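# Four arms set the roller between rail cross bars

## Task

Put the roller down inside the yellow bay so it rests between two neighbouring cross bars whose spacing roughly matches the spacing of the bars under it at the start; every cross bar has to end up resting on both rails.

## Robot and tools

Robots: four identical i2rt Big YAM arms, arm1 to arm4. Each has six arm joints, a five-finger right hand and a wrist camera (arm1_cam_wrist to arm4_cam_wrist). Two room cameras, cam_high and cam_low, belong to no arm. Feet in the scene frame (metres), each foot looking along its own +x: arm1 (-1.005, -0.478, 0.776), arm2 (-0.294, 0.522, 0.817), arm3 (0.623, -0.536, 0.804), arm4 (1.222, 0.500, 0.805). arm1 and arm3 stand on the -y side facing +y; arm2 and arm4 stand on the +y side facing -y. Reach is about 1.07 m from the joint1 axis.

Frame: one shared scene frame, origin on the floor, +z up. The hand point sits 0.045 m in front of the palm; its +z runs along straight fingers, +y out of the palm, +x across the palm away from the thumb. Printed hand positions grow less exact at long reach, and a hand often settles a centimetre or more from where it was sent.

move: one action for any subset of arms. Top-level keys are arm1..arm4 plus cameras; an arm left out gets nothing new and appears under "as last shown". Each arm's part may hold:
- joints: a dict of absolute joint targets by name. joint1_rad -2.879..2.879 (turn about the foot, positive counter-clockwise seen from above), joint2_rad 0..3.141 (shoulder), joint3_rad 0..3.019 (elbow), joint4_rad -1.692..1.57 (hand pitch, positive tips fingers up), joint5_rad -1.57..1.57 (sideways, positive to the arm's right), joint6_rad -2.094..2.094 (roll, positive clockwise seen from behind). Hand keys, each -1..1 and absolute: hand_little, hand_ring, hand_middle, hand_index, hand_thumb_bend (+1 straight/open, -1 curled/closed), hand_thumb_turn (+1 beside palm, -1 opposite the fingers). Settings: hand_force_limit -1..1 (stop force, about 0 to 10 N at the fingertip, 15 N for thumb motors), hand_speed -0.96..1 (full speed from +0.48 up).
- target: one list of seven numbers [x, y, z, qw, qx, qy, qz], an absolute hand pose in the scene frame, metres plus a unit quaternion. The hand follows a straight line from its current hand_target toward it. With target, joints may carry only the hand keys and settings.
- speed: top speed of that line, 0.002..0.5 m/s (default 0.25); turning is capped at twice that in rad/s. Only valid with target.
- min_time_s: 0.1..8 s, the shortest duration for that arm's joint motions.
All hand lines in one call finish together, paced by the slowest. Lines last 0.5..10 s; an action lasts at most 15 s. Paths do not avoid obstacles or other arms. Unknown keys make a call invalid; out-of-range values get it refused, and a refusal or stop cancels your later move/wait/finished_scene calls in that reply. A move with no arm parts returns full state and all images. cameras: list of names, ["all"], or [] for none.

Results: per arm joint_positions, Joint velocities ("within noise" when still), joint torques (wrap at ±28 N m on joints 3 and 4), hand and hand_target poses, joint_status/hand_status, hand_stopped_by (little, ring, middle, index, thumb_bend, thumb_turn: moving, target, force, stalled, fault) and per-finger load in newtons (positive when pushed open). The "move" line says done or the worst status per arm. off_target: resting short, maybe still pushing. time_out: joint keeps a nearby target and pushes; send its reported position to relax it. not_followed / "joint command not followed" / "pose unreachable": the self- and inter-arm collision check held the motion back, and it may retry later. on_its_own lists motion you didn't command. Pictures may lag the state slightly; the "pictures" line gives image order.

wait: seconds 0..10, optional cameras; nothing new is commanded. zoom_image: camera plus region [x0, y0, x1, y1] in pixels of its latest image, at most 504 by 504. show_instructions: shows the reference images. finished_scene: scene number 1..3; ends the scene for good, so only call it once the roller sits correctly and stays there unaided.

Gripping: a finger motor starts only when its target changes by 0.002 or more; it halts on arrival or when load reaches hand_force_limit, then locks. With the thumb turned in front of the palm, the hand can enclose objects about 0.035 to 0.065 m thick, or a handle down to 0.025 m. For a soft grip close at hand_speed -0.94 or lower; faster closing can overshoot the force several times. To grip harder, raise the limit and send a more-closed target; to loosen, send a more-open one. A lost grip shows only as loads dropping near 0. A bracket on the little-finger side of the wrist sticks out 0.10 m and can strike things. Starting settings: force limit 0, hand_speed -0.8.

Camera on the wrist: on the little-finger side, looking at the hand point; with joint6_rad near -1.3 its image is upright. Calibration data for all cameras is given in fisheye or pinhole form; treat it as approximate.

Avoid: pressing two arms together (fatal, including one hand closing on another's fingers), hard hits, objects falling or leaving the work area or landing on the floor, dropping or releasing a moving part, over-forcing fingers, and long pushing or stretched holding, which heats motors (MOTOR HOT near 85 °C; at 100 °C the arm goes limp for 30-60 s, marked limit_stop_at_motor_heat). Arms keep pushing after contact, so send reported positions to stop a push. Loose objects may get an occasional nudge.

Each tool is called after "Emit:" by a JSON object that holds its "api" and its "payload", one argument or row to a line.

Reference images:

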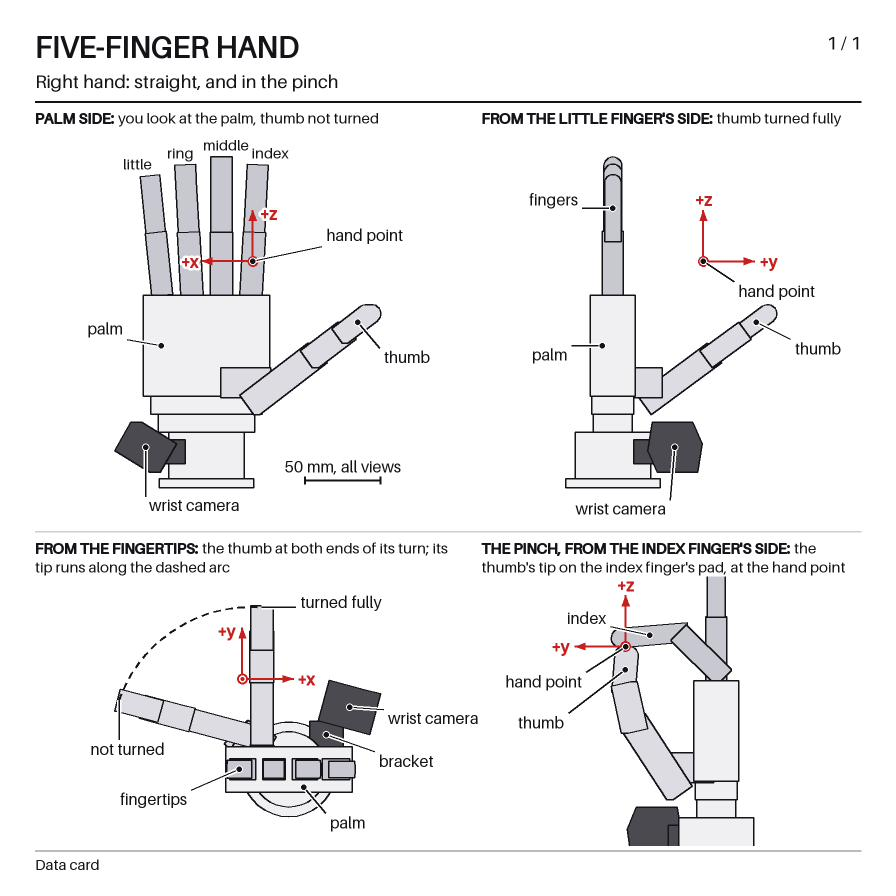

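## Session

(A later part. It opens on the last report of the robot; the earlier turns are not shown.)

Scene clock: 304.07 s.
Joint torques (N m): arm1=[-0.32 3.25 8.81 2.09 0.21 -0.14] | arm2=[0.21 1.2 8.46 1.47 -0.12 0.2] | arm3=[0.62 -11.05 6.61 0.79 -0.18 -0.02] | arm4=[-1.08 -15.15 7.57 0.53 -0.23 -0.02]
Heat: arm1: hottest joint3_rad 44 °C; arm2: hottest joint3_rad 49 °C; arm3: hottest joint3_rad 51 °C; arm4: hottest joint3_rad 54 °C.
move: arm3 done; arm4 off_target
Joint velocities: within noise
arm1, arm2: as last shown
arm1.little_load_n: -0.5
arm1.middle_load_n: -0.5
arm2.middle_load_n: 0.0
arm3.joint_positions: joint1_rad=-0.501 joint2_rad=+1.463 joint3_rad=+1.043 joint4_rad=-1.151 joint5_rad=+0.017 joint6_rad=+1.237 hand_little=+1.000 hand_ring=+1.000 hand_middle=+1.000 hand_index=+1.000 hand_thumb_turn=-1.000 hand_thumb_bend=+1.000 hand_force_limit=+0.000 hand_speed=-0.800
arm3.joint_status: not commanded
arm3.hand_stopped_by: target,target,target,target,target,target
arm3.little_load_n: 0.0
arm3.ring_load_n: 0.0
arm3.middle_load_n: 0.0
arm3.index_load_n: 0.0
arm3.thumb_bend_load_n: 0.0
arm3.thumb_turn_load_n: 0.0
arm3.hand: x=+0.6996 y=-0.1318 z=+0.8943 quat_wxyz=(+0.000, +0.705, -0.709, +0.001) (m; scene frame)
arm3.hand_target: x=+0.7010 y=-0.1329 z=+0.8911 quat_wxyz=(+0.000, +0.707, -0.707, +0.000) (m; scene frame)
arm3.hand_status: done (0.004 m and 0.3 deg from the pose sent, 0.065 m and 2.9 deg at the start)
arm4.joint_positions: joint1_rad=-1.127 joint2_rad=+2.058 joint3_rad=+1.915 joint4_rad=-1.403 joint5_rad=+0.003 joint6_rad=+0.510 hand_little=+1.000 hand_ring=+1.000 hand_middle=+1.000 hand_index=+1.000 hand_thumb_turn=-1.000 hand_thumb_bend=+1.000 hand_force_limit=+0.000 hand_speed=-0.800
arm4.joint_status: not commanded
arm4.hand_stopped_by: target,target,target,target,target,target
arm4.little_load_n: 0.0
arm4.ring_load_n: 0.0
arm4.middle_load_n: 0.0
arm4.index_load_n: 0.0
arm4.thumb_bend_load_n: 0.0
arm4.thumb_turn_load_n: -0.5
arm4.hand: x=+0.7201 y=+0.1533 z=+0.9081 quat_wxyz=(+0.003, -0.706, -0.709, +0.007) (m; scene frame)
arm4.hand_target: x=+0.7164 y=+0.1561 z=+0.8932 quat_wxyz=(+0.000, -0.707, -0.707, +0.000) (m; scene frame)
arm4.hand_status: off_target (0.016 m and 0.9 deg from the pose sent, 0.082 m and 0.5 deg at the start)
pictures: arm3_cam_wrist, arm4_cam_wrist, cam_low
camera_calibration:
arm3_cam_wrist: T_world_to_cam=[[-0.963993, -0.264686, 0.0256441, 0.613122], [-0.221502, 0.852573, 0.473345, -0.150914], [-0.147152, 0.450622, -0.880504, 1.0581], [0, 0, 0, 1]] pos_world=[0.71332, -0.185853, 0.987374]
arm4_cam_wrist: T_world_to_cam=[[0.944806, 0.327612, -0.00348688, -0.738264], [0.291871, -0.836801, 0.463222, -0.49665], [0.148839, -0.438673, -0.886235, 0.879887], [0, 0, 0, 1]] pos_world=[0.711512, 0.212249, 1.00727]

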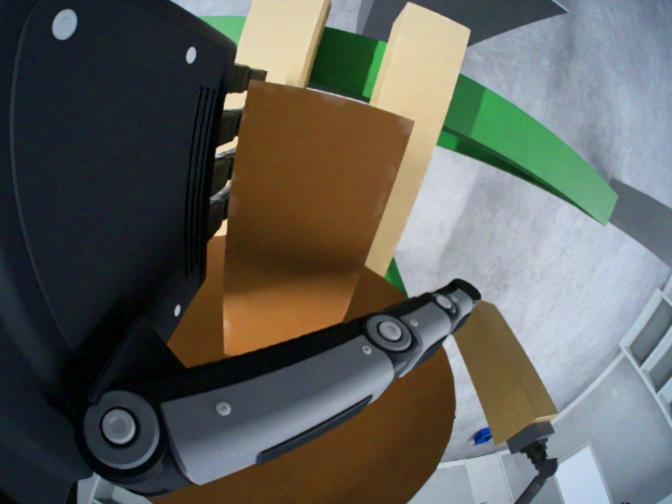

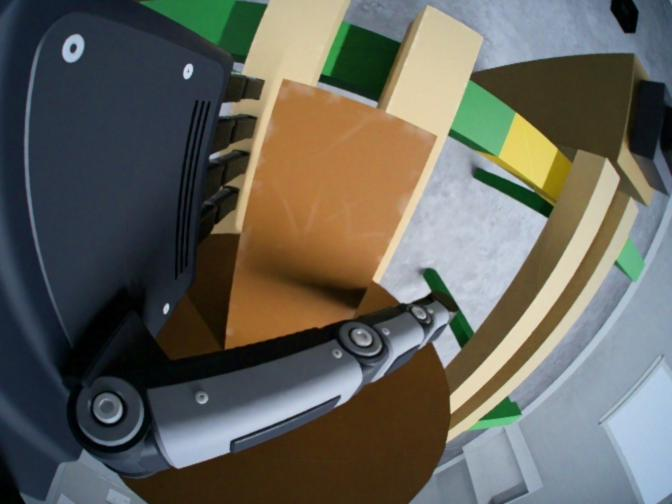

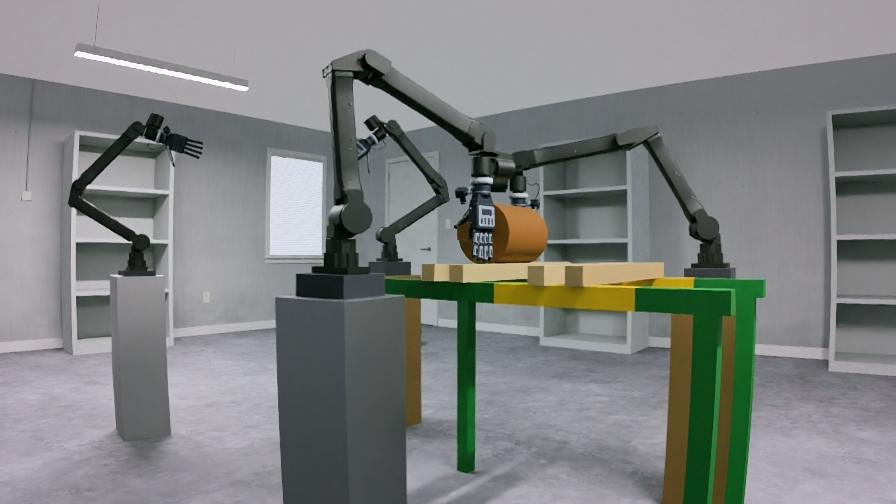

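Emit:
{"api": "move", "payload": {
  "arm3": {"joints": {"hand_little": -0.9, "hand_ring": -0.9, "hand_middle": -0.9, "hand_index": -0.9, "hand_thumb_bend": -0.9, "hand_speed": -0.88, "hand_force_limit": 0}},
  "arm4": {"joints": {"hand_little": -0.9, "hand_ring": -0.9, "hand_middle": -0.9, "hand_index": -0.9, "hand_thumb_bend": -0.9, "hand_speed": -0.88, "hand_force_limit": 0}}
}}

Emit:
{"api": "move", "payload": {
  "arm3": {"joints": {"hand_ring": -0.95, "hand_middle": -0.95, "hand_index": -0.95, "hand_thumb_bend": -0.95, "hand_speed": -0.9, "hand_force_limit": 0.7}},
  "arm4": {"joints": {"hand_ring": -0.95, "hand_middle": -0.95, "hand_index": -0.95, "hand_thumb_bend": -0.95, "hand_speed": -0.9, "hand_force_limit": 0.7}},
  "cameras": ["arm3_cam_wrist", "arm4_cam_wrist"]
}}

Scene clock: 326.47 s.
Joint torques (N m): arm1=[-0.44 3.19 8.84 2.07 0.2 -0.14] | arm2=[0.15 1.14 8.46 1.47 -0.12 0.19] | arm3=[1.03 -11.4 6.82 0.5 0.03 0.08] | arm4=[-1.08 -15.03 7.69 0.95 0.38 0.14]
Heat: arm1: hottest joint3_rad 44 °C; arm2: hottest joint3_rad 49 °C; arm3: hottest joint3_rad 49 °C; arm4: hottest joint3_rad 52 °C.
move: arm3 off_target; arm4 off_target
Joint velocities: within noise
arm1, arm2: as last shown
arm1.little_load_n: 0.0
arm1.middle_load_n: 0.0
arm3.joint_positions: joint1_rad=-0.506 joint2_rad=+1.466 joint3_rad=+1.040 joint4_rad=-1.144 joint5_rad=+0.012 joint6_rad=+1.226 hand_little=-0.202 hand_ring=-0.169 hand_middle=-0.178 hand_index=-0.168 hand_thumb_turn=-1.000 hand_thumb_bend=+0.463 hand_force_limit=+0.000 hand_speed=-0.880
arm3.joint_status: hand_little off_target (ended at -0.202, target -0.900); hand_ring off_target (ended at -0.169, target -0.900); hand_middle off_target (ended at -0.178, target -0.900); hand_index off_target (ended at -0.168, target -0.900); hand_thumb_bend off_target (ended at +0.463, target -0.900); the others done
arm3.hand_stopped_by: force,force,force,force,force,target
arm3.little_load_n: 9.0
arm3.ring_load_n: 3.5
arm3.middle_load_n: 8.5
arm3.index_load_n: 6.5
arm3.thumb_bend_load_n: 30.5
arm3.thumb_turn_load_n: 5.0
arm3.hand: x=+0.7006 y=-0.1322 z=+0.8923 quat_wxyz=(+0.001, +0.707, -0.707, -0.001) (m; scene frame)
arm3.hand_target: x=+0.7010 y=-0.1330 z=+0.8910 quat_wxyz=(+0.000, +0.707, -0.707, +0.000) (m; scene frame)
arm3.hand_status: not commanded
arm4.joint_positions: joint1_rad=-1.127 joint2_rad=+2.054 joint3_rad=+1.914 joint4_rad=-1.415 joint5_rad=-0.010 joint6_rad=+0.493 hand_little=-0.125 hand_ring=-0.101 hand_middle=-0.090 hand_index=-0.047 hand_thumb_turn=-1.000 hand_thumb_bend=+0.484 hand_force_limit=+0.000 hand_speed=-0.880
arm4.joint_status: hand_little off_target (ended at -0.125, target -0.900); hand_ring off_target (ended at -0.101, target -0.900); hand_middle off_target (ended at -0.090, target -0.900); hand_index off_target (ended at -0.047, target -0.900); hand_thumb_bend off_target (ended at +0.484, target -0.900); the others done
arm4.hand_stopped_by: force,force,force,force,force,target
arm4.little_load_n: 5.5
arm4.ring_load_n: 4.5
arm4.middle_load_n: 3.0
arm4.index_load_n: 0.5
arm4.thumb_bend_load_n: 19.5
arm4.thumb_turn_load_n: 4.5
arm4.hand: x=+0.7250 y=+0.1538 z=+0.9110 quat_wxyz=(-0.005, -0.699, -0.715, +0.004) (m; scene frame)
arm4.hand_target: x=+0.7164 y=+0.1562 z=+0.8932 quat_wxyz=(+0.000, -0.707, -0.707, +0.000) (m; scene frame)
arm4.hand_status: not commanded
pictures: none

Scene clock: 327.17 s.
Joint torques (N m): arm1=[-0.26 3.14 8.83 2.09 0.2 -0.15] | arm2=[0.21 1.14 8.46 1.47 -0.12 0.19] | arm3=[0.91 -11.52 6.89 0.51 0.02 0.09] | arm4=[-1.08 -15.15 7.68 0.88 0.26 0.12]
Heat: arm1: hottest joint3_rad 44 °C; arm2: hottest joint3_rad 49 °C; arm3: hottest joint3_rad 49 °C; arm4: hottest joint3_rad 51 °C.
move: arm3 off_target; arm4 off_target
Joint velocities: within noise
arm1, arm2: as last shown
arm2.thumb_turn_load_n: -0.5
arm3.joint_positions: joint1_rad=-0.506 joint2_rad=+1.466 joint3_rad=+1.039 joint4_rad=-1.144 joint5_rad=+0.012 joint6_rad=+1.226 hand_little=-0.202 hand_ring=-0.184 hand_middle=-0.184 hand_index=-0.175 hand_thumb_turn=-1.000 hand_thumb_bend=+0.464 hand_force_limit=+0.700 hand_speed=-0.900
arm3.joint_status: hand_ring off_target (ended at -0.184, target -0.950); hand_middle off_target (ended at -0.184, target -0.950); hand_index off_target (ended at -0.175, target -0.950); hand_thumb_bend off_target (ended at +0.464, target -0.950); the others done
arm3.hand_stopped_by: force,force,force,force,force,target
arm3.little_load_n: 5.5
arm3.ring_load_n: 8.0
arm3.middle_load_n: 8.0
arm3.index_load_n: 7.5
arm3.thumb_bend_load_n: 31.0
arm3.thumb_turn_load_n: 5.0
arm3.hand: x=+0.7005 y=-0.1325 z=+0.8920 quat_wxyz=(+0.001, +0.707, -0.707, -0.001) (m; scene frame)
arm3.hand_target: x=+0.7010 y=-0.1330 z=+0.8911 quat_wxyz=(+0.000, +0.707, -0.707, +0.000) (m; scene frame)
arm3.hand_status: not commanded
arm4.joint_positions: joint1_rad=-1.127 joint2_rad=+2.056 joint3_rad=+1.914 joint4_rad=-1.414 joint5_rad=-0.008 joint6_rad=+0.495 hand_little=-0.125 hand_ring=-0.136 hand_middle=-0.133 hand_index=-0.128 hand_thumb_turn=-1.000 hand_thumb_bend=+0.486 hand_force_limit=+0.700 hand_speed=-0.900
arm4.joint_status: hand_ring off_target (ended at -0.136, target -0.950); hand_middle off_target (ended at -0.133, target -0.950); hand_index off_target (ended at -0.128, target -0.950); hand_thumb_bend off_target (ended at +0.486, target -0.950); the others done
arm4.hand_stopped_by: force,force,force,force,force,target
arm4.little_load_n: 0.0
arm4.ring_load_n: 5.5
arm4.middle_load_n: 4.5
arm4.index_load_n: 10.0
arm4.thumb_bend_load_n: 31.0
arm4.thumb_turn_load_n: 3.0
arm4.hand: x=+0.7245 y=+0.1539 z=+0.9099 quat_wxyz=(-0.004, -0.700, -0.714, +0.003) (m; scene frame)
arm4.hand_target: x=+0.7165 y=+0.1562 z=+0.8930 quat_wxyz=(+0.000, -0.707, -0.707, +0.000) (m; scene frame)
arm4.hand_status: not commanded
pictures: arm3_cam_wrist, arm4_cam_wrist
camera_calibration:
arm3_cam_wrist: T_world_to_cam=[[-0.962434, -0.269857, 0.0299585, 0.608286], [-0.223755, 0.850797, 0.475476, -0.149585], [-0.153799, 0.450911, -0.879218, 1.06001], [0, 0, 0, 1]] pos_world=[0.714994, -0.186553, 0.984879]
arm4_cam_wrist: T_world_to_cam=[[0.939767, 0.341718, 0.00818858, -0.751755], [0.297777, -0.830218, 0.471239, -0.510854], [0.167829, -0.440417, -0.881967, 0.86378], [0, 0, 0, 1]] pos_world=[0.713628, 0.213191, 1.00872]

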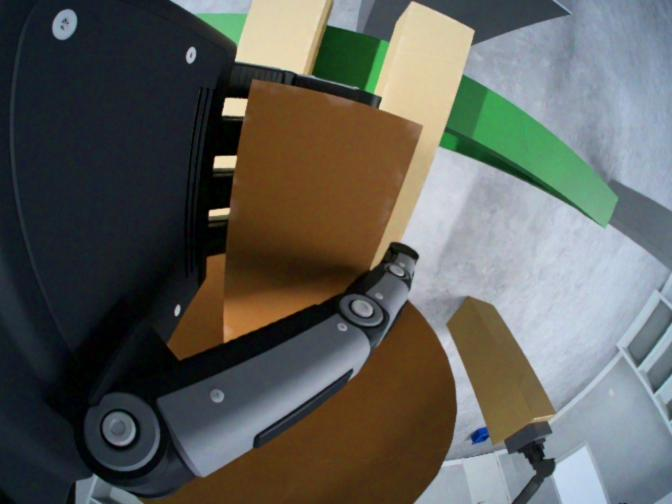

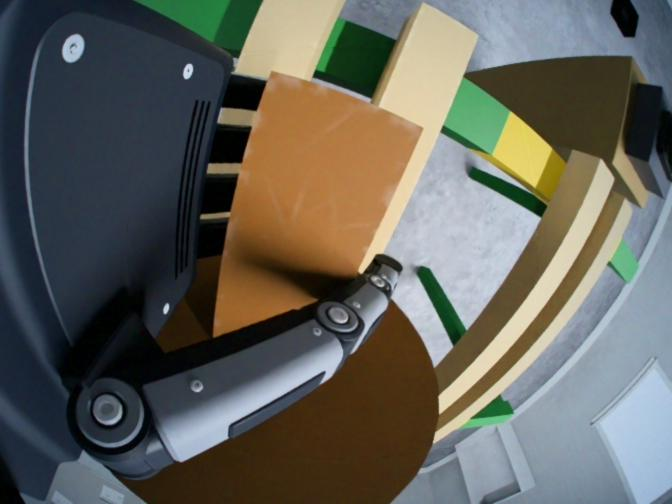

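Emit:
{"api": "move", "payload": {
  "arm3": {"target": [0.700, -0.130, 0.975, 0, 0.7071, -0.7071, 0], "speed": 0.06},
  "arm4": {"target": [0.714, 0.155, 0.985, 0, 0.7071, 0.7071, 0], "speed": 0.06}
}}

Emit:
{"api": "move", "payload": {
  "arm3": {"target": [0.700, -0.130, 1.01, 0, 0.7071, -0.7071, 0], "speed": 0.08},
  "arm4": {"target": [0.710, 0.155, 1.025, 0, 0.7071, 0.7071, 0], "speed": 0.08},
  "cameras": ["arm3_cam_wrist", "arm4_cam_wrist", "cam_low"]
}}

Scene clock: 341.63 s.
Joint torques (N m): arm1=[-0.32 3.25 8.8 2.09 0.21 -0.14] | arm2=[0.26 1.2 8.49 1.47 -0.12 0.19] | arm3=[0.97 -17.61 14.43 -3.37 -0.14 -0.1] | arm4=[-1.9 -22.42 14.63 -2.86 1.11 0.15]
Heat: arm1: hottest joint3_rad 44 °C; arm2: hottest joint3_rad 49 °C; arm3: hottest joint3_rad 49 °C; arm4: hottest joint3_rad 51 °C.
move: arm3 off_target; arm4 off_target
Joint velocities: within noise
arm1.joint_positions: joint1_rad=-0.158 joint2_rad=+0.550 joint3_rad=+1.395 joint4_rad=-1.175 joint5_rad=+0.238 joint6_rad=-1.394 hand_little=+1.000 hand_ring=+1.000 hand_middle=+1.000 hand_index=+1.000 hand_thumb_turn=+1.000 hand_thumb_bend=+1.000 hand_force_limit=+0.000 hand_speed=-0.800
arm1.joint_status: not commanded
arm1.hand_stopped_by: target,target,target,target,target,target
arm1.little_load_n: 0.0
arm1.ring_load_n: 0.0
arm1.middle_load_n: 0.0
arm1.index_load_n: 0.0
arm1.thumb_bend_load_n: 0.0
arm1.thumb_turn_load_n: 0.0
arm1.hand: x=-0.8578 y=-0.3062 z=+1.3309 quat_wxyz=(-0.308, +0.721, +0.364, +0.502) (m; scene frame)
arm1.hand_target: x=-0.8589 y=-0.3093 z=+1.3395 quat_wxyz=(-0.314, +0.717, +0.360, +0.508) (m; scene frame)
arm1.hand_status: not commanded
arm2.joint_positions: joint1_rad=-0.358 joint2_rad=+0.575 joint3_rad=+1.427 joint4_rad=-1.484 joint5_rad=-0.020 joint6_rad=-1.135 hand_little=+1.000 hand_ring=+1.000 hand_middle=+1.000 hand_index=+1.000 hand_thumb_turn=+1.000 hand_thumb_bend=+1.000 hand_force_limit=+0.000 hand_speed=-0.800
arm2.joint_status: not commanded
arm2.hand_stopped_by: target,target,target,target,target,target
arm2.little_load_n: 0.0
arm2.ring_load_n: 0.0
arm2.middle_load_n: 0.0
arm2.index_load_n: 0.0
arm2.thumb_bend_load_n: 0.0
arm2.thumb_turn_load_n: 0.0
arm2.hand: x=-0.4159 y=+0.3861 z=+1.2960 quat_wxyz=(+0.326, +0.276, -0.848, +0.314) (m; scene frame)
arm2.hand_target: x=-0.4153 y=+0.3871 z=+1.3039 quat_wxyz=(+0.332, +0.275, -0.843, +0.321) (m; scene frame)
arm2.hand_status: not commanded
arm3.joint_positions: joint1_rad=-0.497 joint2_rad=+1.463 joint3_rad=+1.083 joint4_rad=-1.268 joint5_rad=+0.016 joint6_rad=+1.255 hand_little=-0.201 hand_ring=-0.184 hand_middle=-0.184 hand_index=-0.175 hand_thumb_turn=-1.000 hand_thumb_bend=+0.464 hand_force_limit=+0.700 hand_speed=-0.900
arm3.joint_status: not commanded
arm3.hand_stopped_by: force,force,force,force,force,target
arm3.little_load_n: 16.0
arm3.ring_load_n: 15.0
arm3.middle_load_n: 10.0
arm3.index_load_n: 2.0
arm3.thumb_bend_load_n: 33.5
arm3.thumb_turn_load_n: 0.5
arm3.hand: x=+0.6940 y=-0.1443 z=+0.9087 quat_wxyz=(+0.034, +0.700, -0.713, +0.018) (m; scene frame)
arm3.hand_target: x=+0.6984 y=-0.1328 z=+0.9710 quat_wxyz=(-0.002, +0.707, -0.707, -0.001) (m; scene frame)
arm3.hand_status: off_target (0.068 m and 4.5 deg from the pose sent, 0.083 m and 0.2 deg at the start)
arm4.joint_positions: joint1_rad=-1.116 joint2_rad=+2.115 joint3_rad=+2.014 joint4_rad=-1.530 joint5_rad=-0.028 joint6_rad=+0.495 hand_little=-0.124 hand_ring=-0.135 hand_middle=-0.134 hand_index=-0.128 hand_thumb_turn=-1.000 hand_thumb_bend=+0.486 hand_force_limit=+0.700 hand_speed=-0.900
arm4.joint_status: not commanded
arm4.hand_stopped_by: force,force,force,force,force,target
arm4.little_load_n: 17.5
arm4.ring_load_n: 20.0
arm4.middle_load_n: 3.0
arm4.index_load_n: 1.5
arm4.thumb_bend_load_n: 24.0
arm4.thumb_turn_load_n: -3.0
arm4.hand: x=+0.7307 y=+0.1454 z=+0.9157 quat_wxyz=(-0.024, -0.696, -0.717, -0.030) (m; scene frame)
arm4.hand_target: x=+0.7179 y=+0.1562 z=+0.9825 quat_wxyz=(+0.000, -0.708, -0.707, +0.002) (m; scene frame)
arm4.hand_status: off_target (0.072 m and 4.7 deg from the pose sent, 0.076 m and 1.2 deg at the start)
pictures: none

Scene clock: 343.03 s.
Joint torques (N m): arm1=[-0.32 3.25 8.85 2.06 0.2 -0.15] | arm2=[0.15 1.14 8.46 1.48 -0.11 0.19] | arm3=[0.91 -16.15 15.46 -2.97 -0.18 -0.01] | arm4=[-2.2 -22.83 15.2 -2.52 0.98 0.27]
Heat: arm1: hottest joint3_rad 44 °C; arm2: hottest joint3_rad 49 °C; arm3: hottest joint3_rad 49 °C; arm4: hottest joint3_rad 52 °C.
move: arm3 off_target; arm4 off_target
Joint velocities: within noise
arm1, arm2: as last shown
arm3.joint_positions: joint1_rad=-0.493 joint2_rad=+1.431 joint3_rad=+1.150 joint4_rad=-1.373 joint5_rad=+0.016 joint6_rad=+1.246 hand_little=-0.201 hand_ring=-0.183 hand_middle=-0.184 hand_index=-0.175 hand_thumb_turn=-1.000 hand_thumb_bend=+0.464 hand_force_limit=+0.700 hand_speed=-0.900
arm3.joint_status: not commanded
arm3.hand_stopped_by: force,force,force,force,force,target
arm3.little_load_n: 17.5
arm3.ring_load_n: 16.0
arm3.middle_load_n: 10.0
arm3.index_load_n: 1.0
arm3.thumb_bend_load_n: 34.0
arm3.thumb_turn_load_n: -1.0
arm3.hand: x=+0.6922 y=-0.1465 z=+0.9448 quat_wxyz=(+0.037, +0.704, -0.709, +0.019) (m; scene frame)
arm3.hand_target: x=+0.6982 y=-0.1336 z=+1.0067 quat_wxyz=(-0.002, +0.707, -0.707, -0.001) (m; scene frame)
arm3.hand_status: off_target (0.068 m and 4.8 deg from the pose sent, 0.103 m and 4.5 deg at the start)
arm4.joint_positions: joint1_rad=-1.116 joint2_rad=+2.132 joint3_rad=+2.136 joint4_rad=-1.645 joint5_rad=-0.026 joint6_rad=+0.479 hand_little=-0.124 hand_ring=-0.135 hand_middle=-0.134 hand_index=-0.128 hand_thumb_turn=-1.000 hand_thumb_bend=+0.486 hand_force_limit=+0.700 hand_speed=-0.900
arm4.joint_status: not commanded
arm4.hand_stopped_by: force,force,force,force,force,target
arm4.little_load_n: 19.5
arm4.ring_load_n: 21.0
arm4.middle_load_n: 3.0
arm4.index_load_n: 1.0
arm4.thumb_bend_load_n: 24.5
arm4.thumb_turn_load_n: -4.0
arm4.hand: x=+0.7270 y=+0.1441 z=+0.9515 quat_wxyz=(-0.025, -0.690, -0.723, -0.035) (m; scene frame)
arm4.hand_target: x=+0.7148 y=+0.1568 z=+1.0219 quat_wxyz=(+0.001, -0.708, -0.706, +0.006) (m; scene frame)
arm4.hand_status: off_target (0.076 m and 5.6 deg from the pose sent, 0.112 m and 4.7 deg at the start; a joint's target at an end of its range on 22 of 42 steps)
pictures: arm3_cam_wrist, arm4_cam_wrist, cam_low
camera_calibration:
arm3_cam_wrist: T_world_to_cam=[[-0.962818, -0.260173, 0.0727422, 0.556059], [-0.208665, 0.887236, 0.411427, -0.109286], [-0.171582, 0.38095, -0.908535, 1.14122], [0, 0, 0, 1]] pos_world=[0.708392, -0.193114, 1.04136]
arm4_cam_wrist: T_world_to_cam=[[0.925658, 0.366312, 0.0947285, -0.826738], [0.281548, -0.83412, 0.474314, -0.52996], [0.252762, -0.412382, -0.875244, 0.823558], [0, 0, 0, 1]] pos_world=[0.706321, 0.200413, 1.0505]

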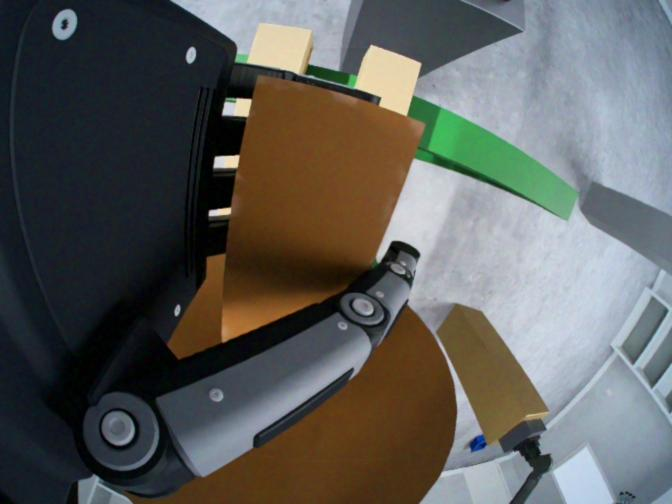

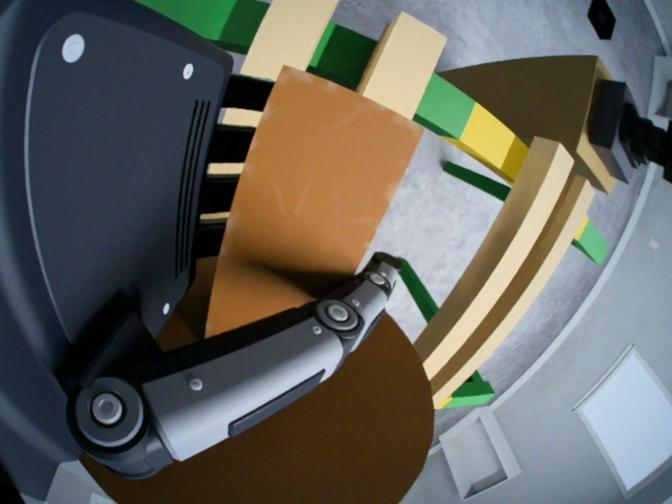

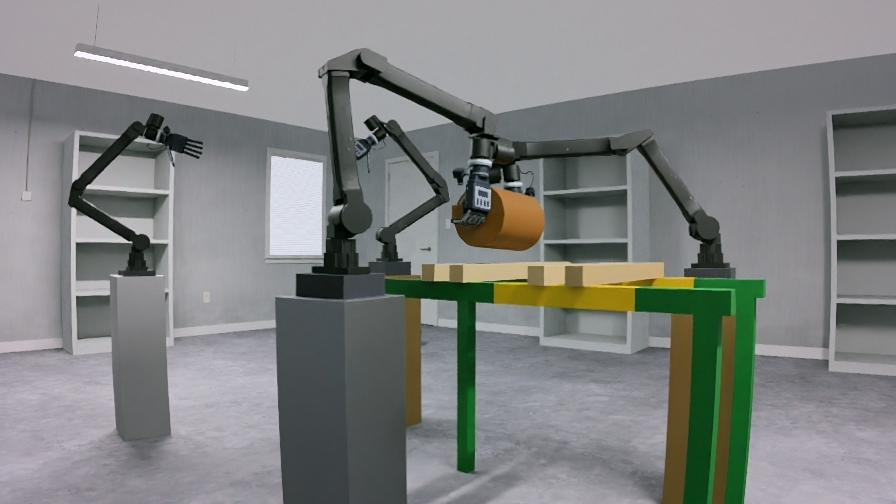

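Emit:
{"api": "move", "payload": {
  "arm3": {"target":[0.79,-0.134,1.012,0,0.7071,-0.7071,0],"speed":0.09},
  "arm4": {"target":[0.81,0.157,1.022,0,0.7071,0.7071,0],"speed":0.09}
}}

Scene clock: 381.80 s.
Joint torques (N m): arm1=[-0.32 3.19 8.83 2.1 0.2 -0.15] | arm2=[0.21 1.14 8.47 1.48 -0.11 0.19] | arm3=[0.03 -16.91 15.41 -3.06 0.11 -0.21] | arm4=[-1.61 -22.65 9.99 -1.68 0.79 0.29]
Heat: arm1: hottest joint3_rad 44 °C; arm2: hottest joint3_rad 49 °C; arm3: hottest joint3_rad 59 °C; arm4: hottest joint3_rad 67 °C.
move: arm3 off_target; arm4 off_target
Joint velocities: within noise
arm1, arm2: as last shown
arm3.joint_positions: joint1_rad=-0.681 joint2_rad=+1.511 joint3_rad=+1.251 joint4_rad=-1.378 joint5_rad=+0.011 joint6_rad=+1.069 hand_little=-0.201 hand_ring=-0.183 hand_middle=-0.184 hand_index=-0.175 hand_thumb_turn=-1.000 hand_thumb_bend=+0.464 hand_force_limit=+0.700 hand_speed=-0.900
arm3.joint_status: not commanded
arm3.hand_stopped_by: force,force,force,force,force,target
arm3.little_load_n: 16.5
arm3.ring_load_n: 15.0
arm3.middle_load_n: 10.5
arm3.index_load_n: 2.0
arm3.thumb_bend_load_n: 33.0
arm3.thumb_turn_load_n: 0.5
arm3.hand: x=+0.7748 y=-0.1430 z=+0.9500 quat_wxyz=(+0.034, +0.701, -0.713, +0.008) (m; scene frame)
arm3.hand_target: x=+0.7875 y=-0.1368 z=+1.0090 quat_wxyz=(-0.002, +0.707, -0.708, +0.000) (m; scene frame)
arm3.hand_status: off_target (0.065 m and 4.1 deg from the pose sent, 0.119 m and 4.8 deg at the start)
arm4.joint_positions: joint1_rad=-1.039 joint2_rad=+1.907 joint3_rad=+1.791 joint4_rad=-1.531 joint5_rad=-0.020 joint6_rad=+0.559 hand_little=-0.124 hand_ring=-0.135 hand_middle=-0.134 hand_index=-0.128 hand_thumb_turn=-1.000 hand_thumb_bend=+0.486 hand_force_limit=+0.700 hand_speed=-0.900
arm4.joint_status: not commanded
arm4.hand_stopped_by: force,force,force,force,force,target
arm4.little_load_n: 17.5
arm4.ring_load_n: 21.0
arm4.middle_load_n: 3.0
arm4.index_load_n: 2.0
arm4.thumb_bend_load_n: 22.5
arm4.thumb_turn_load_n: -1.5
arm4.hand: x=+0.8139 y=+0.1455 z=+0.9572 quat_wxyz=(-0.020, -0.691, -0.721, -0.040) (m; scene frame)
arm4.hand_target: x=+0.8123 y=+0.1574 z=+1.0185 quat_wxyz=(-0.001, -0.707, -0.707, +0.000) (m; scene frame)
arm4.hand_status: off_target (0.066 m and 5.7 deg from the pose sent, 0.110 m and 5.6 deg at the start)
pictures: none

Emit:
{"api": "move", "payload": {
  "arm3": {"target":[0.88,-0.134,1.015,0,0.7071,-0.7071,0],"speed":0.09},
  "arm4": {"target":[0.89,0.157,1.018,0,0.7071,0.7071,0],"speed":0.09}
}}

Emit:
{"api": "move", "payload": {
  "arm3": {"target":[0.97,-0.134,1.018,0,0.7071,-0.7071,0],"speed":0.09},
  "arm4": {"target":[0.975,0.157,1.015,0,0.7071,0.7071,0],"speed":0.09},
  "cameras": ["cam_high","cam_low"]
}}

Scene clock: 389.47 s.
Joint torques (N m): arm1=[-0.21 3.19 8.84 2.07 0.2 -0.15] | arm2=[0.21 1.2 8.46 1.47 -0.12 0.19] | arm3=[-0.44 -19.37 15.3 -3.03 0.59 -0.12] | arm4=[-1.44 -19.6 10.3 -1.66 0.41 0.38]
Heat: arm1: hottest joint3_rad 44 °C; arm2: hottest joint3_rad 49 °C; arm3: hottest joint3_rad 60 °C; arm4: hottest joint3_rad 64 °C.
move: arm3 off_target; arm4 off_target
Joint velocities: within noise
arm1, arm2: as last shown
arm3.joint_positions: joint1_rad=-0.834 joint2_rad=+1.646 joint3_rad=+1.417 joint4_rad=-1.408 joint5_rad=-0.001 joint6_rad=+0.900 hand_little=-0.201 hand_ring=-0.183 hand_middle=-0.184 hand_index=-0.175 hand_thumb_turn=-1.000 hand_thumb_bend=+0.464 hand_force_limit=+0.700 hand_speed=-0.900
arm3.joint_status: not commanded
arm3.hand_stopped_by: force,force,force,force,force,target
arm3.little_load_n: 18.5
arm3.ring_load_n: 17.0
arm3.middle_load_n: 10.5
arm3.index_load_n: 1.0
arm3.thumb_bend_load_n: 34.0
arm3.thumb_turn_load_n: -0.5
arm3.hand: x=+0.8593 y=-0.1365 z=+0.9524 quat_wxyz=(+0.036, +0.706, -0.707, -0.003) (m; scene frame)
arm3.hand_target: x=+0.8767 y=-0.1364 z=+1.0123 quat_wxyz=(-0.002, +0.707, -0.708, +0.000) (m; scene frame)
arm3.hand_status: off_target (0.066 m and 4.2 deg from the pose sent, 0.124 m and 4.1 deg at the start)
arm4.joint_positions: joint1_rad=-0.952 joint2_rad=+1.724 joint3_rad=+1.542 joint4_rad=-1.463 joint5_rad=-0.011 joint6_rad=+0.637 hand_little=-0.124 hand_ring=-0.135 hand_middle=-0.134 hand_index=-0.128 hand_thumb_turn=-1.000 hand_thumb_bend=+0.486 hand_force_limit=+0.700 hand_speed=-0.900
arm4.joint_status: not commanded
arm4.hand_stopped_by: force,force,force,force,force,target
arm4.little_load_n: 16.0
arm4.ring_load_n: 20.0
arm4.middle_load_n: 3.5
arm4.index_load_n: 2.0
arm4.thumb_bend_load_n: 23.5
arm4.thumb_turn_load_n: 0.0
arm4.hand: x=+0.8953 y=+0.1507 z=+0.9609 quat_wxyz=(-0.013, -0.688, -0.725, -0.041) (m; scene frame)
arm4.hand_target: x=+0.8921 y=+0.1577 z=+1.0150 quat_wxyz=(-0.001, -0.707, -0.707, +0.000) (m; scene frame)
arm4.hand_status: off_target (0.058 m and 5.8 deg from the pose sent, 0.098 m and 5.7 deg at the start)
pictures: none

Scene clock: 391.27 s.
Joint torques (N m): arm1=[-0.32 3.19 8.85 2.04 0.21 -0.15] | arm2=[0.26 1.26 8.46 1.48 -0.11 0.19] | arm3=[-0.62 -22.42 15.21 -2.88 1.11 -0.01] | arm4=[-1.2 -16.67 10.67 -1.63 0.08 0.43]
Heat: arm1: hottest joint3_rad 44 °C; arm2: hottest joint3_rad 49 °C; arm3: hottest joint3_rad 61 °C; arm4: hottest joint3_rad 63 °C.
move: arm3 off_target; arm4 off_target
Joint velocities: within noise
arm1, arm2: as last shown
arm3.joint_positions: joint1_rad=-0.958 joint2_rad=+1.813 joint3_rad=+1.640 joint4_rad=-1.468 joint5_rad=-0.013 joint6_rad=+0.763 hand_little=-0.201 hand_ring=-0.183 hand_middle=-0.184 hand_index=-0.175 hand_thumb_turn=-1.000 hand_thumb_bend=+0.464 hand_force_limit=+0.700 hand_speed=-0.900
arm3.joint_status: not commanded
arm3.hand_stopped_by: force,force,force,force,force,target
arm3.little_load_n: 20.5
arm3.ring_load_n: 18.0
arm3.middle_load_n: 10.0
arm3.index_load_n: 1.0
arm3.thumb_bend_load_n: 34.0
arm3.thumb_turn_load_n: -2.5
arm3.hand: x=+0.9462 y=-0.1300 z=+0.9529 quat_wxyz=(+0.038, +0.710, -0.703, -0.014) (m; scene frame)
arm3.hand_target: x=+0.9660 y=-0.1364 z=+1.0155 quat_wxyz=(-0.002, +0.706, -0.708, +0.000) (m; scene frame)
arm3.hand_status: off_target (0.069 m and 4.7 deg from the pose sent, 0.129 m and 4.1 deg at the start)
arm4.joint_positions: joint1_rad=-0.833 joint2_rad=+1.555 joint3_rad=+1.339 joint4_rad=-1.429 joint5_rad=-0.003 joint6_rad=+0.754 hand_little=-0.124 hand_ring=-0.135 hand_middle=-0.134 hand_index=-0.128 hand_thumb_turn=-1.000 hand_thumb_bend=+0.486 hand_force_limit=+0.700 hand_speed=-0.900
arm4.joint_status: not commanded
arm4.hand_stopped_by: force,force,force,force,force,target
arm4.little_load_n: 14.5
arm4.ring_load_n: 20.0
arm4.middle_load_n: 3.5
arm4.index_load_n: 2.5
arm4.thumb_bend_load_n: 23.0
arm4.thumb_turn_load_n: 1.5
arm4.hand: x=+0.9807 y=+0.1559 z=+0.9640 quat_wxyz=(-0.004, -0.687, -0.726, -0.042) (m; scene frame)
arm4.hand_target: x=+0.9767 y=+0.1580 z=+1.0125 quat_wxyz=(-0.001, -0.707, -0.707, +0.000) (m; scene frame)
arm4.hand_status: off_target (0.051 m and 5.8 deg from the pose sent, 0.097 m and 5.7 deg at the start)
pictures: cam_high, cam_low

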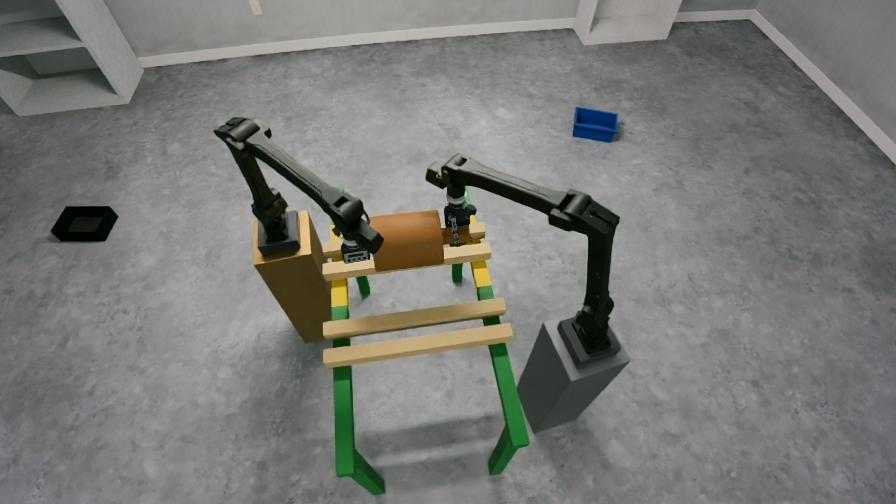

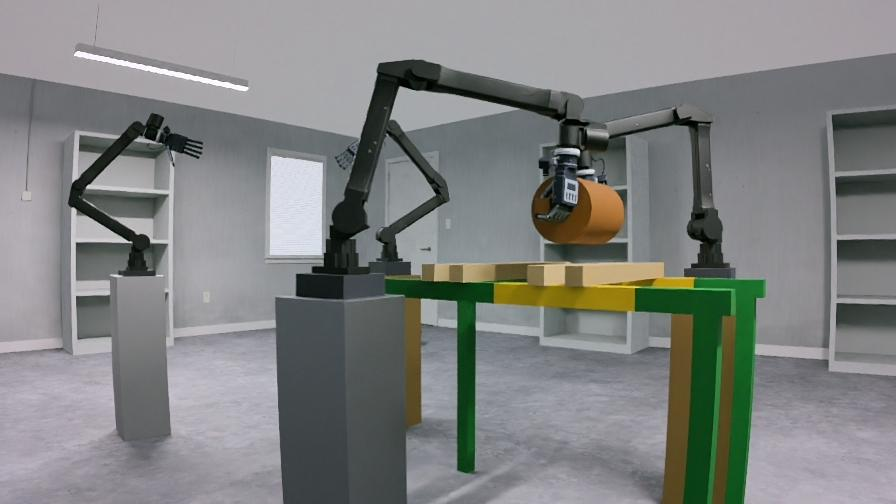

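Emit:
{"api": "move", "payload": {
  "arm3": {"target":[1.060,-0.134,1.018,0,0.7071,-0.7071,0],"speed":0.08},
  "arm4": {"target":[1.045,0.157,1.005,0,0.7071,0.7071,0],"speed":0.08}
}}

Emit:
{"api": "move", "payload": {
  "arm3": {"target":[1.062,-0.134,0.995,0,0.7071,-0.7071,0],"speed":0.05},
  "arm4": {"target":[1.048,0.157,0.980,0,0.7071,0.7071,0],"speed":0.05},
  "cameras": ["cam_high","cam_low"]
}}

Emit:
{"api": "zoom_image", "payload": {
  "camera": "cam_high",
  "region": [310, 180, 510, 300]
}}

Emit:
{"api": "zoom_image", "payload": {
  "camera": "cam_low",
  "region": [480, 140, 700, 320]
}}

Scene clock: 400.90 s.
Joint torques (N m): arm1=[-0.26 3.25 8.83 2.07 0.21 -0.15] | arm2=[0.21 1.2 8.47 1.47 -0.12 0.19] | arm3=[-1.38 -26.05 15.54 -2.58 1.46 0.29] | arm4=[-1.38 -13.86 10.97 -1.43 -0.2 0.55]
Heat: arm1: hottest joint3_rad 44 °C; arm2: hottest joint3_rad 49 °C; arm3: hottest joint3_rad 66 °C; arm4: hottest joint3_rad 62 °C.
move: arm3 off_target; arm4 off_target
Joint velocities: within noise
arm1, arm2: as last shown
arm3.joint_positions: joint1_rad=-1.047 joint2_rad=+2.017 joint3_rad=+1.929 joint4_rad=-1.567 joint5_rad=-0.022 joint6_rad=+0.631 hand_little=-0.201 hand_ring=-0.183 hand_middle=-0.184 hand_index=-0.175 hand_thumb_turn=-1.000 hand_thumb_bend=+0.464 hand_force_limit=+0.700 hand_speed=-0.900
arm3.joint_status: not commanded
arm3.hand_stopped_by: force,force,force,force,force,target
arm3.little_load_n: 23.0
arm3.ring_load_n: 19.5
arm3.middle_load_n: 9.5
arm3.index_load_n: 0.5
arm3.thumb_bend_load_n: 35.0
arm3.thumb_turn_load_n: -4.0
arm3.hand: x=+1.0286 y=-0.1236 z=+0.9467 quat_wxyz=(+0.043, +0.725, -0.687, -0.023) (m; scene frame)
arm3.hand_target: x=+1.0546 y=-0.1370 z=+1.0155 quat_wxyz=(-0.002, +0.706, -0.708, +0.000) (m; scene frame)
arm3.hand_status: off_target (0.079 m and 6.4 deg from the pose sent, 0.131 m and 4.7 deg at the start)
arm4.joint_positions: joint1_rad=-0.703 joint2_rad=+1.430 joint3_rad=+1.191 joint4_rad=-1.407 joint5_rad=+0.003 joint6_rad=+0.868 hand_little=-0.124 hand_ring=-0.135 hand_middle=-0.134 hand_index=-0.128 hand_thumb_turn=-1.000 hand_thumb_bend=+0.486 hand_force_limit=+0.700 hand_speed=-0.900
arm4.joint_status: not commanded
arm4.hand_stopped_by: force,force,force,force,force,target
arm4.little_load_n: 13.5
arm4.ring_load_n: 20.0
arm4.middle_load_n: 4.5
arm4.index_load_n: 2.0
arm4.thumb_bend_load_n: 23.0
arm4.thumb_turn_load_n: 2.0
arm4.hand: x=+1.0531 y=+0.1614 z=+0.9600 quat_wxyz=(+0.003, -0.681, -0.731, -0.042) (m; scene frame)
arm4.hand_target: x=+1.0463 y=+0.1583 z=+1.0032 quat_wxyz=(-0.001, -0.707, -0.708, +0.000) (m; scene frame)
arm4.hand_status: off_target (0.046 m and 6.3 deg from the pose sent, 0.076 m and 5.8 deg at the start)
pictures: none

Scene clock: 401.97 s.
Joint torques (N m): arm1=[-0.38 3.25 8.85 2.06 0.2 -0.15] | arm2=[0.26 1.14 8.44 1.47 -0.12 0.19] | arm3=[-1.44 -27.63 12.53 -1.4 1.37 0.27] | arm4=[-1.2 -12.98 10.59 -1.28 -0.15 0.56]
Heat: arm1: hottest joint3_rad 44 °C; arm2: hottest joint3_rad 49 °C; arm3: hottest joint3_rad 66 °C; arm4: hottest joint3_rad 62 °C.
move: arm3 off_target; arm4 off_target
Joint velocities: within noise
arm1, arm2: as last shown
arm3.joint_positions: joint1_rad=-1.047 joint2_rad=+2.041 joint3_rad=+1.929 joint4_rad=-1.548 joint5_rad=-0.020 joint6_rad=+0.630 hand_little=-0.201 hand_ring=-0.183 hand_middle=-0.184 hand_index=-0.175 hand_thumb_turn=-1.000 hand_thumb_bend=+0.464 hand_force_limit=+0.700 hand_speed=-0.900
arm3.joint_status: not commanded
arm3.hand_stopped_by: force,force,force,force,force,target
arm3.little_load_n: 21.5
arm3.ring_load_n: 19.0
arm3.middle_load_n: 9.5
arm3.index_load_n: 1.0
arm3.thumb_bend_load_n: 34.5
arm3.thumb_turn_load_n: -3.0
arm3.hand: x=+1.0327 y=-0.1207 z=+0.9317 quat_wxyz=(+0.046, +0.725, -0.687, -0.022) (m; scene frame)
arm3.hand_target: x=+1.0580 y=-0.1358 z=+0.9931 quat_wxyz=(-0.001, +0.707, -0.708, +0.000) (m; scene frame)
arm3.hand_status: off_target (0.071 m and 6.7 deg from the pose sent, 0.060 m and 6.4 deg at the start)
arm4.joint_positions: joint1_rad=-0.700 joint2_rad=+1.426 joint3_rad=+1.136 joint4_rad=-1.345 joint5_rad=+0.003 joint6_rad=+0.873 hand_little=-0.124 hand_ring=-0.135 hand_middle=-0.134 hand_index=-0.128 hand_thumb_turn=-1.000 hand_thumb_bend=+0.486 hand_force_limit=+0.700 hand_speed=-0.900
arm4.joint_status: not commanded
arm4.hand_stopped_by: force,force,force,force,force,target
arm4.little_load_n: 14.5
arm4.ring_load_n: 20.0
arm4.middle_load_n: 4.0
arm4.index_load_n: 1.5
arm4.thumb_bend_load_n: 23.0
arm4.thumb_turn_load_n: 1.5
arm4.hand: x=+1.0565 y=+0.1638 z=+0.9411 quat_wxyz=(+0.003, -0.682, -0.731, -0.037) (m; scene frame)
arm4.hand_target: x=+1.0489 y=+0.1581 z=+0.9787 quat_wxyz=(-0.001, -0.707, -0.708, +0.000) (m; scene frame)
arm4.hand_status: off_target (0.040 m and 5.8 deg from the pose sent, 0.021 m and 6.3 deg at the start)
pictures: cam_high, cam_low

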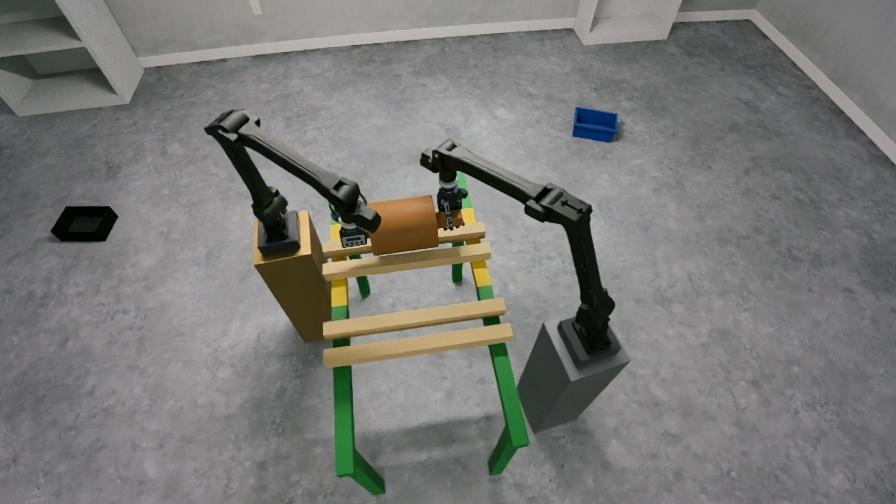

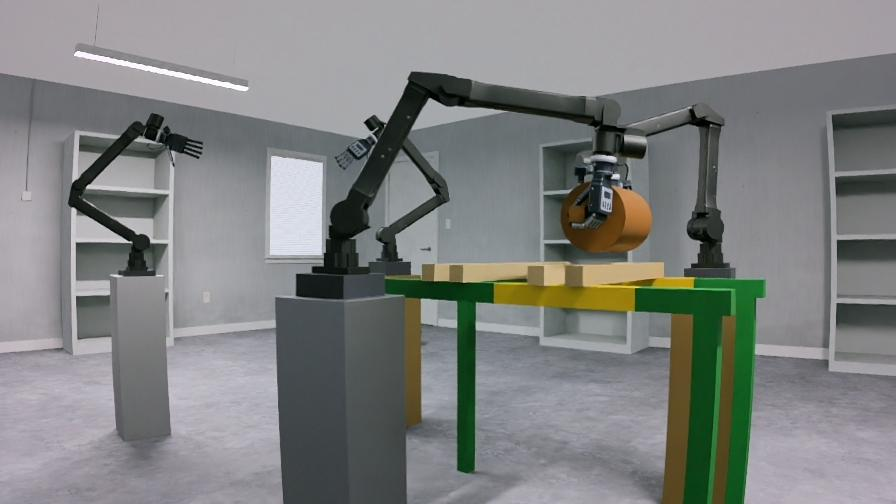

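Scaled by 2.520 from the camera's 896x504 image, which has a finer 1280x720 frame.

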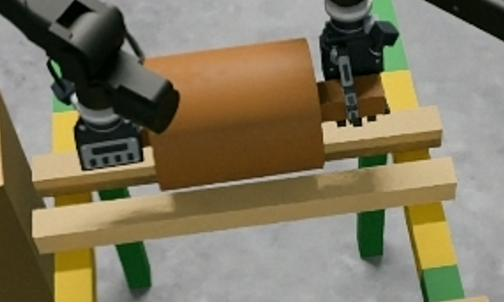

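Scaled by 2.291 from the camera's 896x504 image, which has a finer 1280x720 frame.

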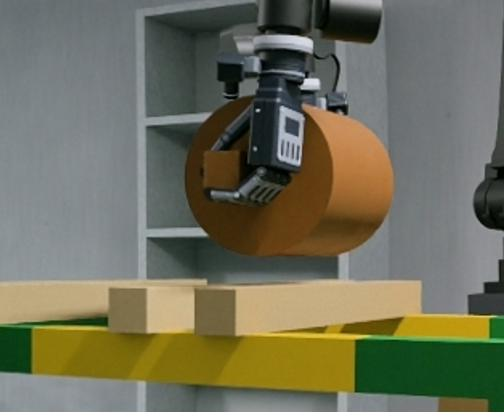

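Emit:
{"api": "move", "payload": {
  "arm3": {"target":[1.062,-0.134,0.970,0,0.7071,-0.7071,0],"speed":0.05},
  "arm4": {"target":[1.042,0.157,0.955,0,0.7071,0.7071,0],"speed":0.05},
  "cameras": ["cam_high","cam_low"]
}}

Emit:
{"api": "zoom_image", "payload": {
  "camera": "cam_high",
  "region": [310, 180, 510, 300]
}}

Emit:
{"api": "zoom_image", "payload": {
  "camera": "cam_low",
  "region": [480, 140, 700, 320]
}}

Scene clock: 418.70 s.
Joint torques (N m): arm1=[-0.26 3.19 8.84 2.09 0.2 -0.15] | arm2=[0.21 1.14 8.44 1.48 -0.12 0.19] | arm3=[-1.38 -28.45 9.52 -0.75 1.12 0.39] | arm4=[-2.08 -11.16 10.7 -0.77 -0.05 0.49]
Heat: arm1: hottest joint3_rad 44 °C; arm2: hottest joint3_rad 49 °C; arm3: hottest joint3_rad 64 °C; arm4: hottest joint3_rad 60 °C.
move: arm3 off_target; arm4 off_target
Joint velocities: within noise
arm1, arm2: as last shown
arm3.joint_positions: joint1_rad=-1.049 joint2_rad=+2.058 joint3_rad=+1.917 joint4_rad=-1.503 joint5_rad=-0.014 joint6_rad=+0.616 hand_little=-0.201 hand_ring=-0.183 hand_middle=-0.184 hand_index=-0.175 hand_thumb_turn=-1.000 hand_thumb_bend=+0.464 hand_force_limit=+0.700 hand_speed=-0.900
arm3.joint_status: not commanded
arm3.hand_stopped_by: force,force,force,force,force,target
arm3.little_load_n: 19.0
arm3.ring_load_n: 17.0
arm3.middle_load_n: 9.5
arm3.index_load_n: 2.0
arm3.thumb_bend_load_n: 33.0
arm3.thumb_turn_load_n: -1.0
arm3.hand: x=+1.0400 y=-0.1181 z=+0.9155 quat_wxyz=(+0.039, +0.729, -0.683, -0.019) (m; scene frame)
arm3.hand_target: x=+1.0595 y=-0.1346 z=+0.9680 quat_wxyz=(+0.000, +0.707, -0.707, +0.000) (m; scene frame)
arm3.hand_status: off_target (0.061 m and 6.2 deg from the pose sent, 0.050 m and 6.7 deg at the start)
arm4.joint_positions: joint1_rad=-0.700 joint2_rad=+1.427 joint3_rad=+1.092 joint4_rad=-1.291 joint5_rad=+0.001 joint6_rad=+0.870 hand_little=-0.124 hand_ring=-0.135 hand_middle=-0.134 hand_index=-0.128 hand_thumb_turn=-1.000 hand_thumb_bend=+0.486 hand_force_limit=+0.700 hand_speed=-0.900
arm4.joint_status: not commanded
arm4.hand_stopped_by: force,force,force,force,force,target
arm4.little_load_n: 12.0
arm4.ring_load_n: 18.5
arm4.middle_load_n: 3.5
arm4.index_load_n: 2.0
arm4.thumb_bend_load_n: 21.0
arm4.thumb_turn_load_n: 3.0
arm4.hand: x=+1.0584 y=+0.1658 z=+0.9247 quat_wxyz=(+0.001, -0.681, -0.732, -0.032) (m; scene frame)
arm4.hand_target: x=+1.0428 y=+0.1580 z=+0.9546 quat_wxyz=(-0.001, -0.707, -0.707, +0.000) (m; scene frame)
arm4.hand_status: off_target (0.036 m and 5.5 deg from the pose sent, 0.021 m and 5.8 deg at the start)
pictures: cam_high, cam_low

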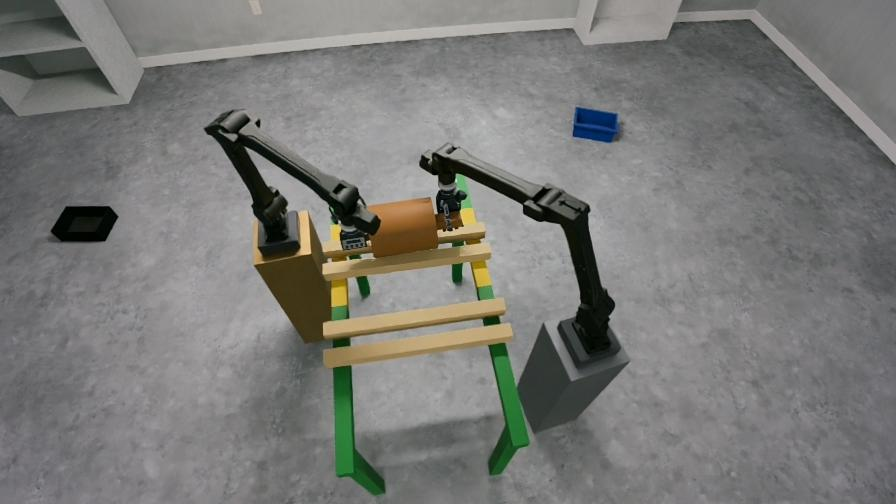

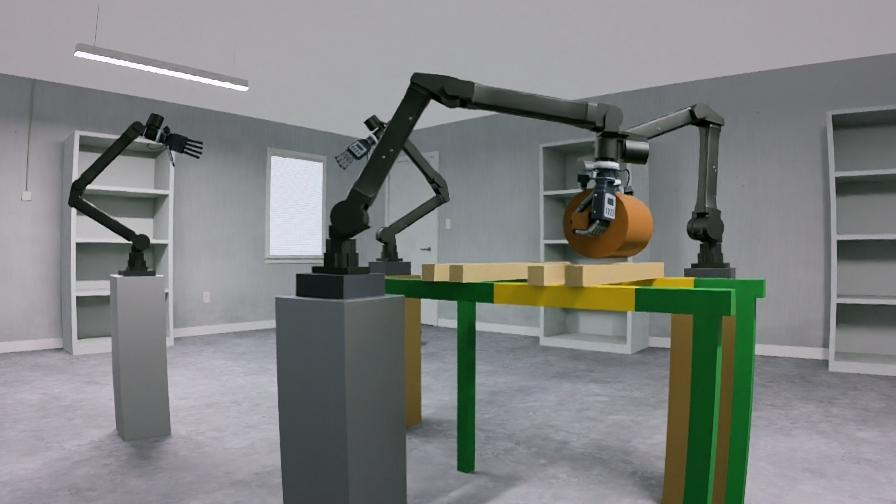

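Scaled by 2.520 from the camera's 896x504 image, which has a finer 1280x720 frame.

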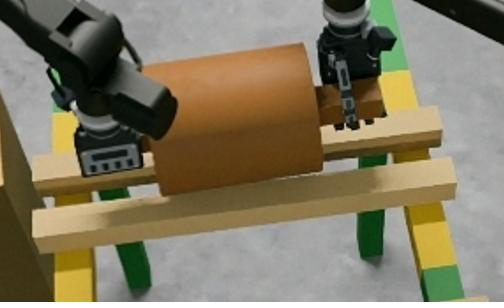

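Scaled by 2.291 from the camera's 896x504 image, which has a finer 1280x720 frame.

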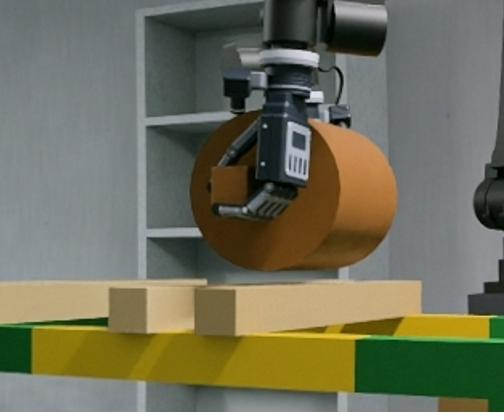

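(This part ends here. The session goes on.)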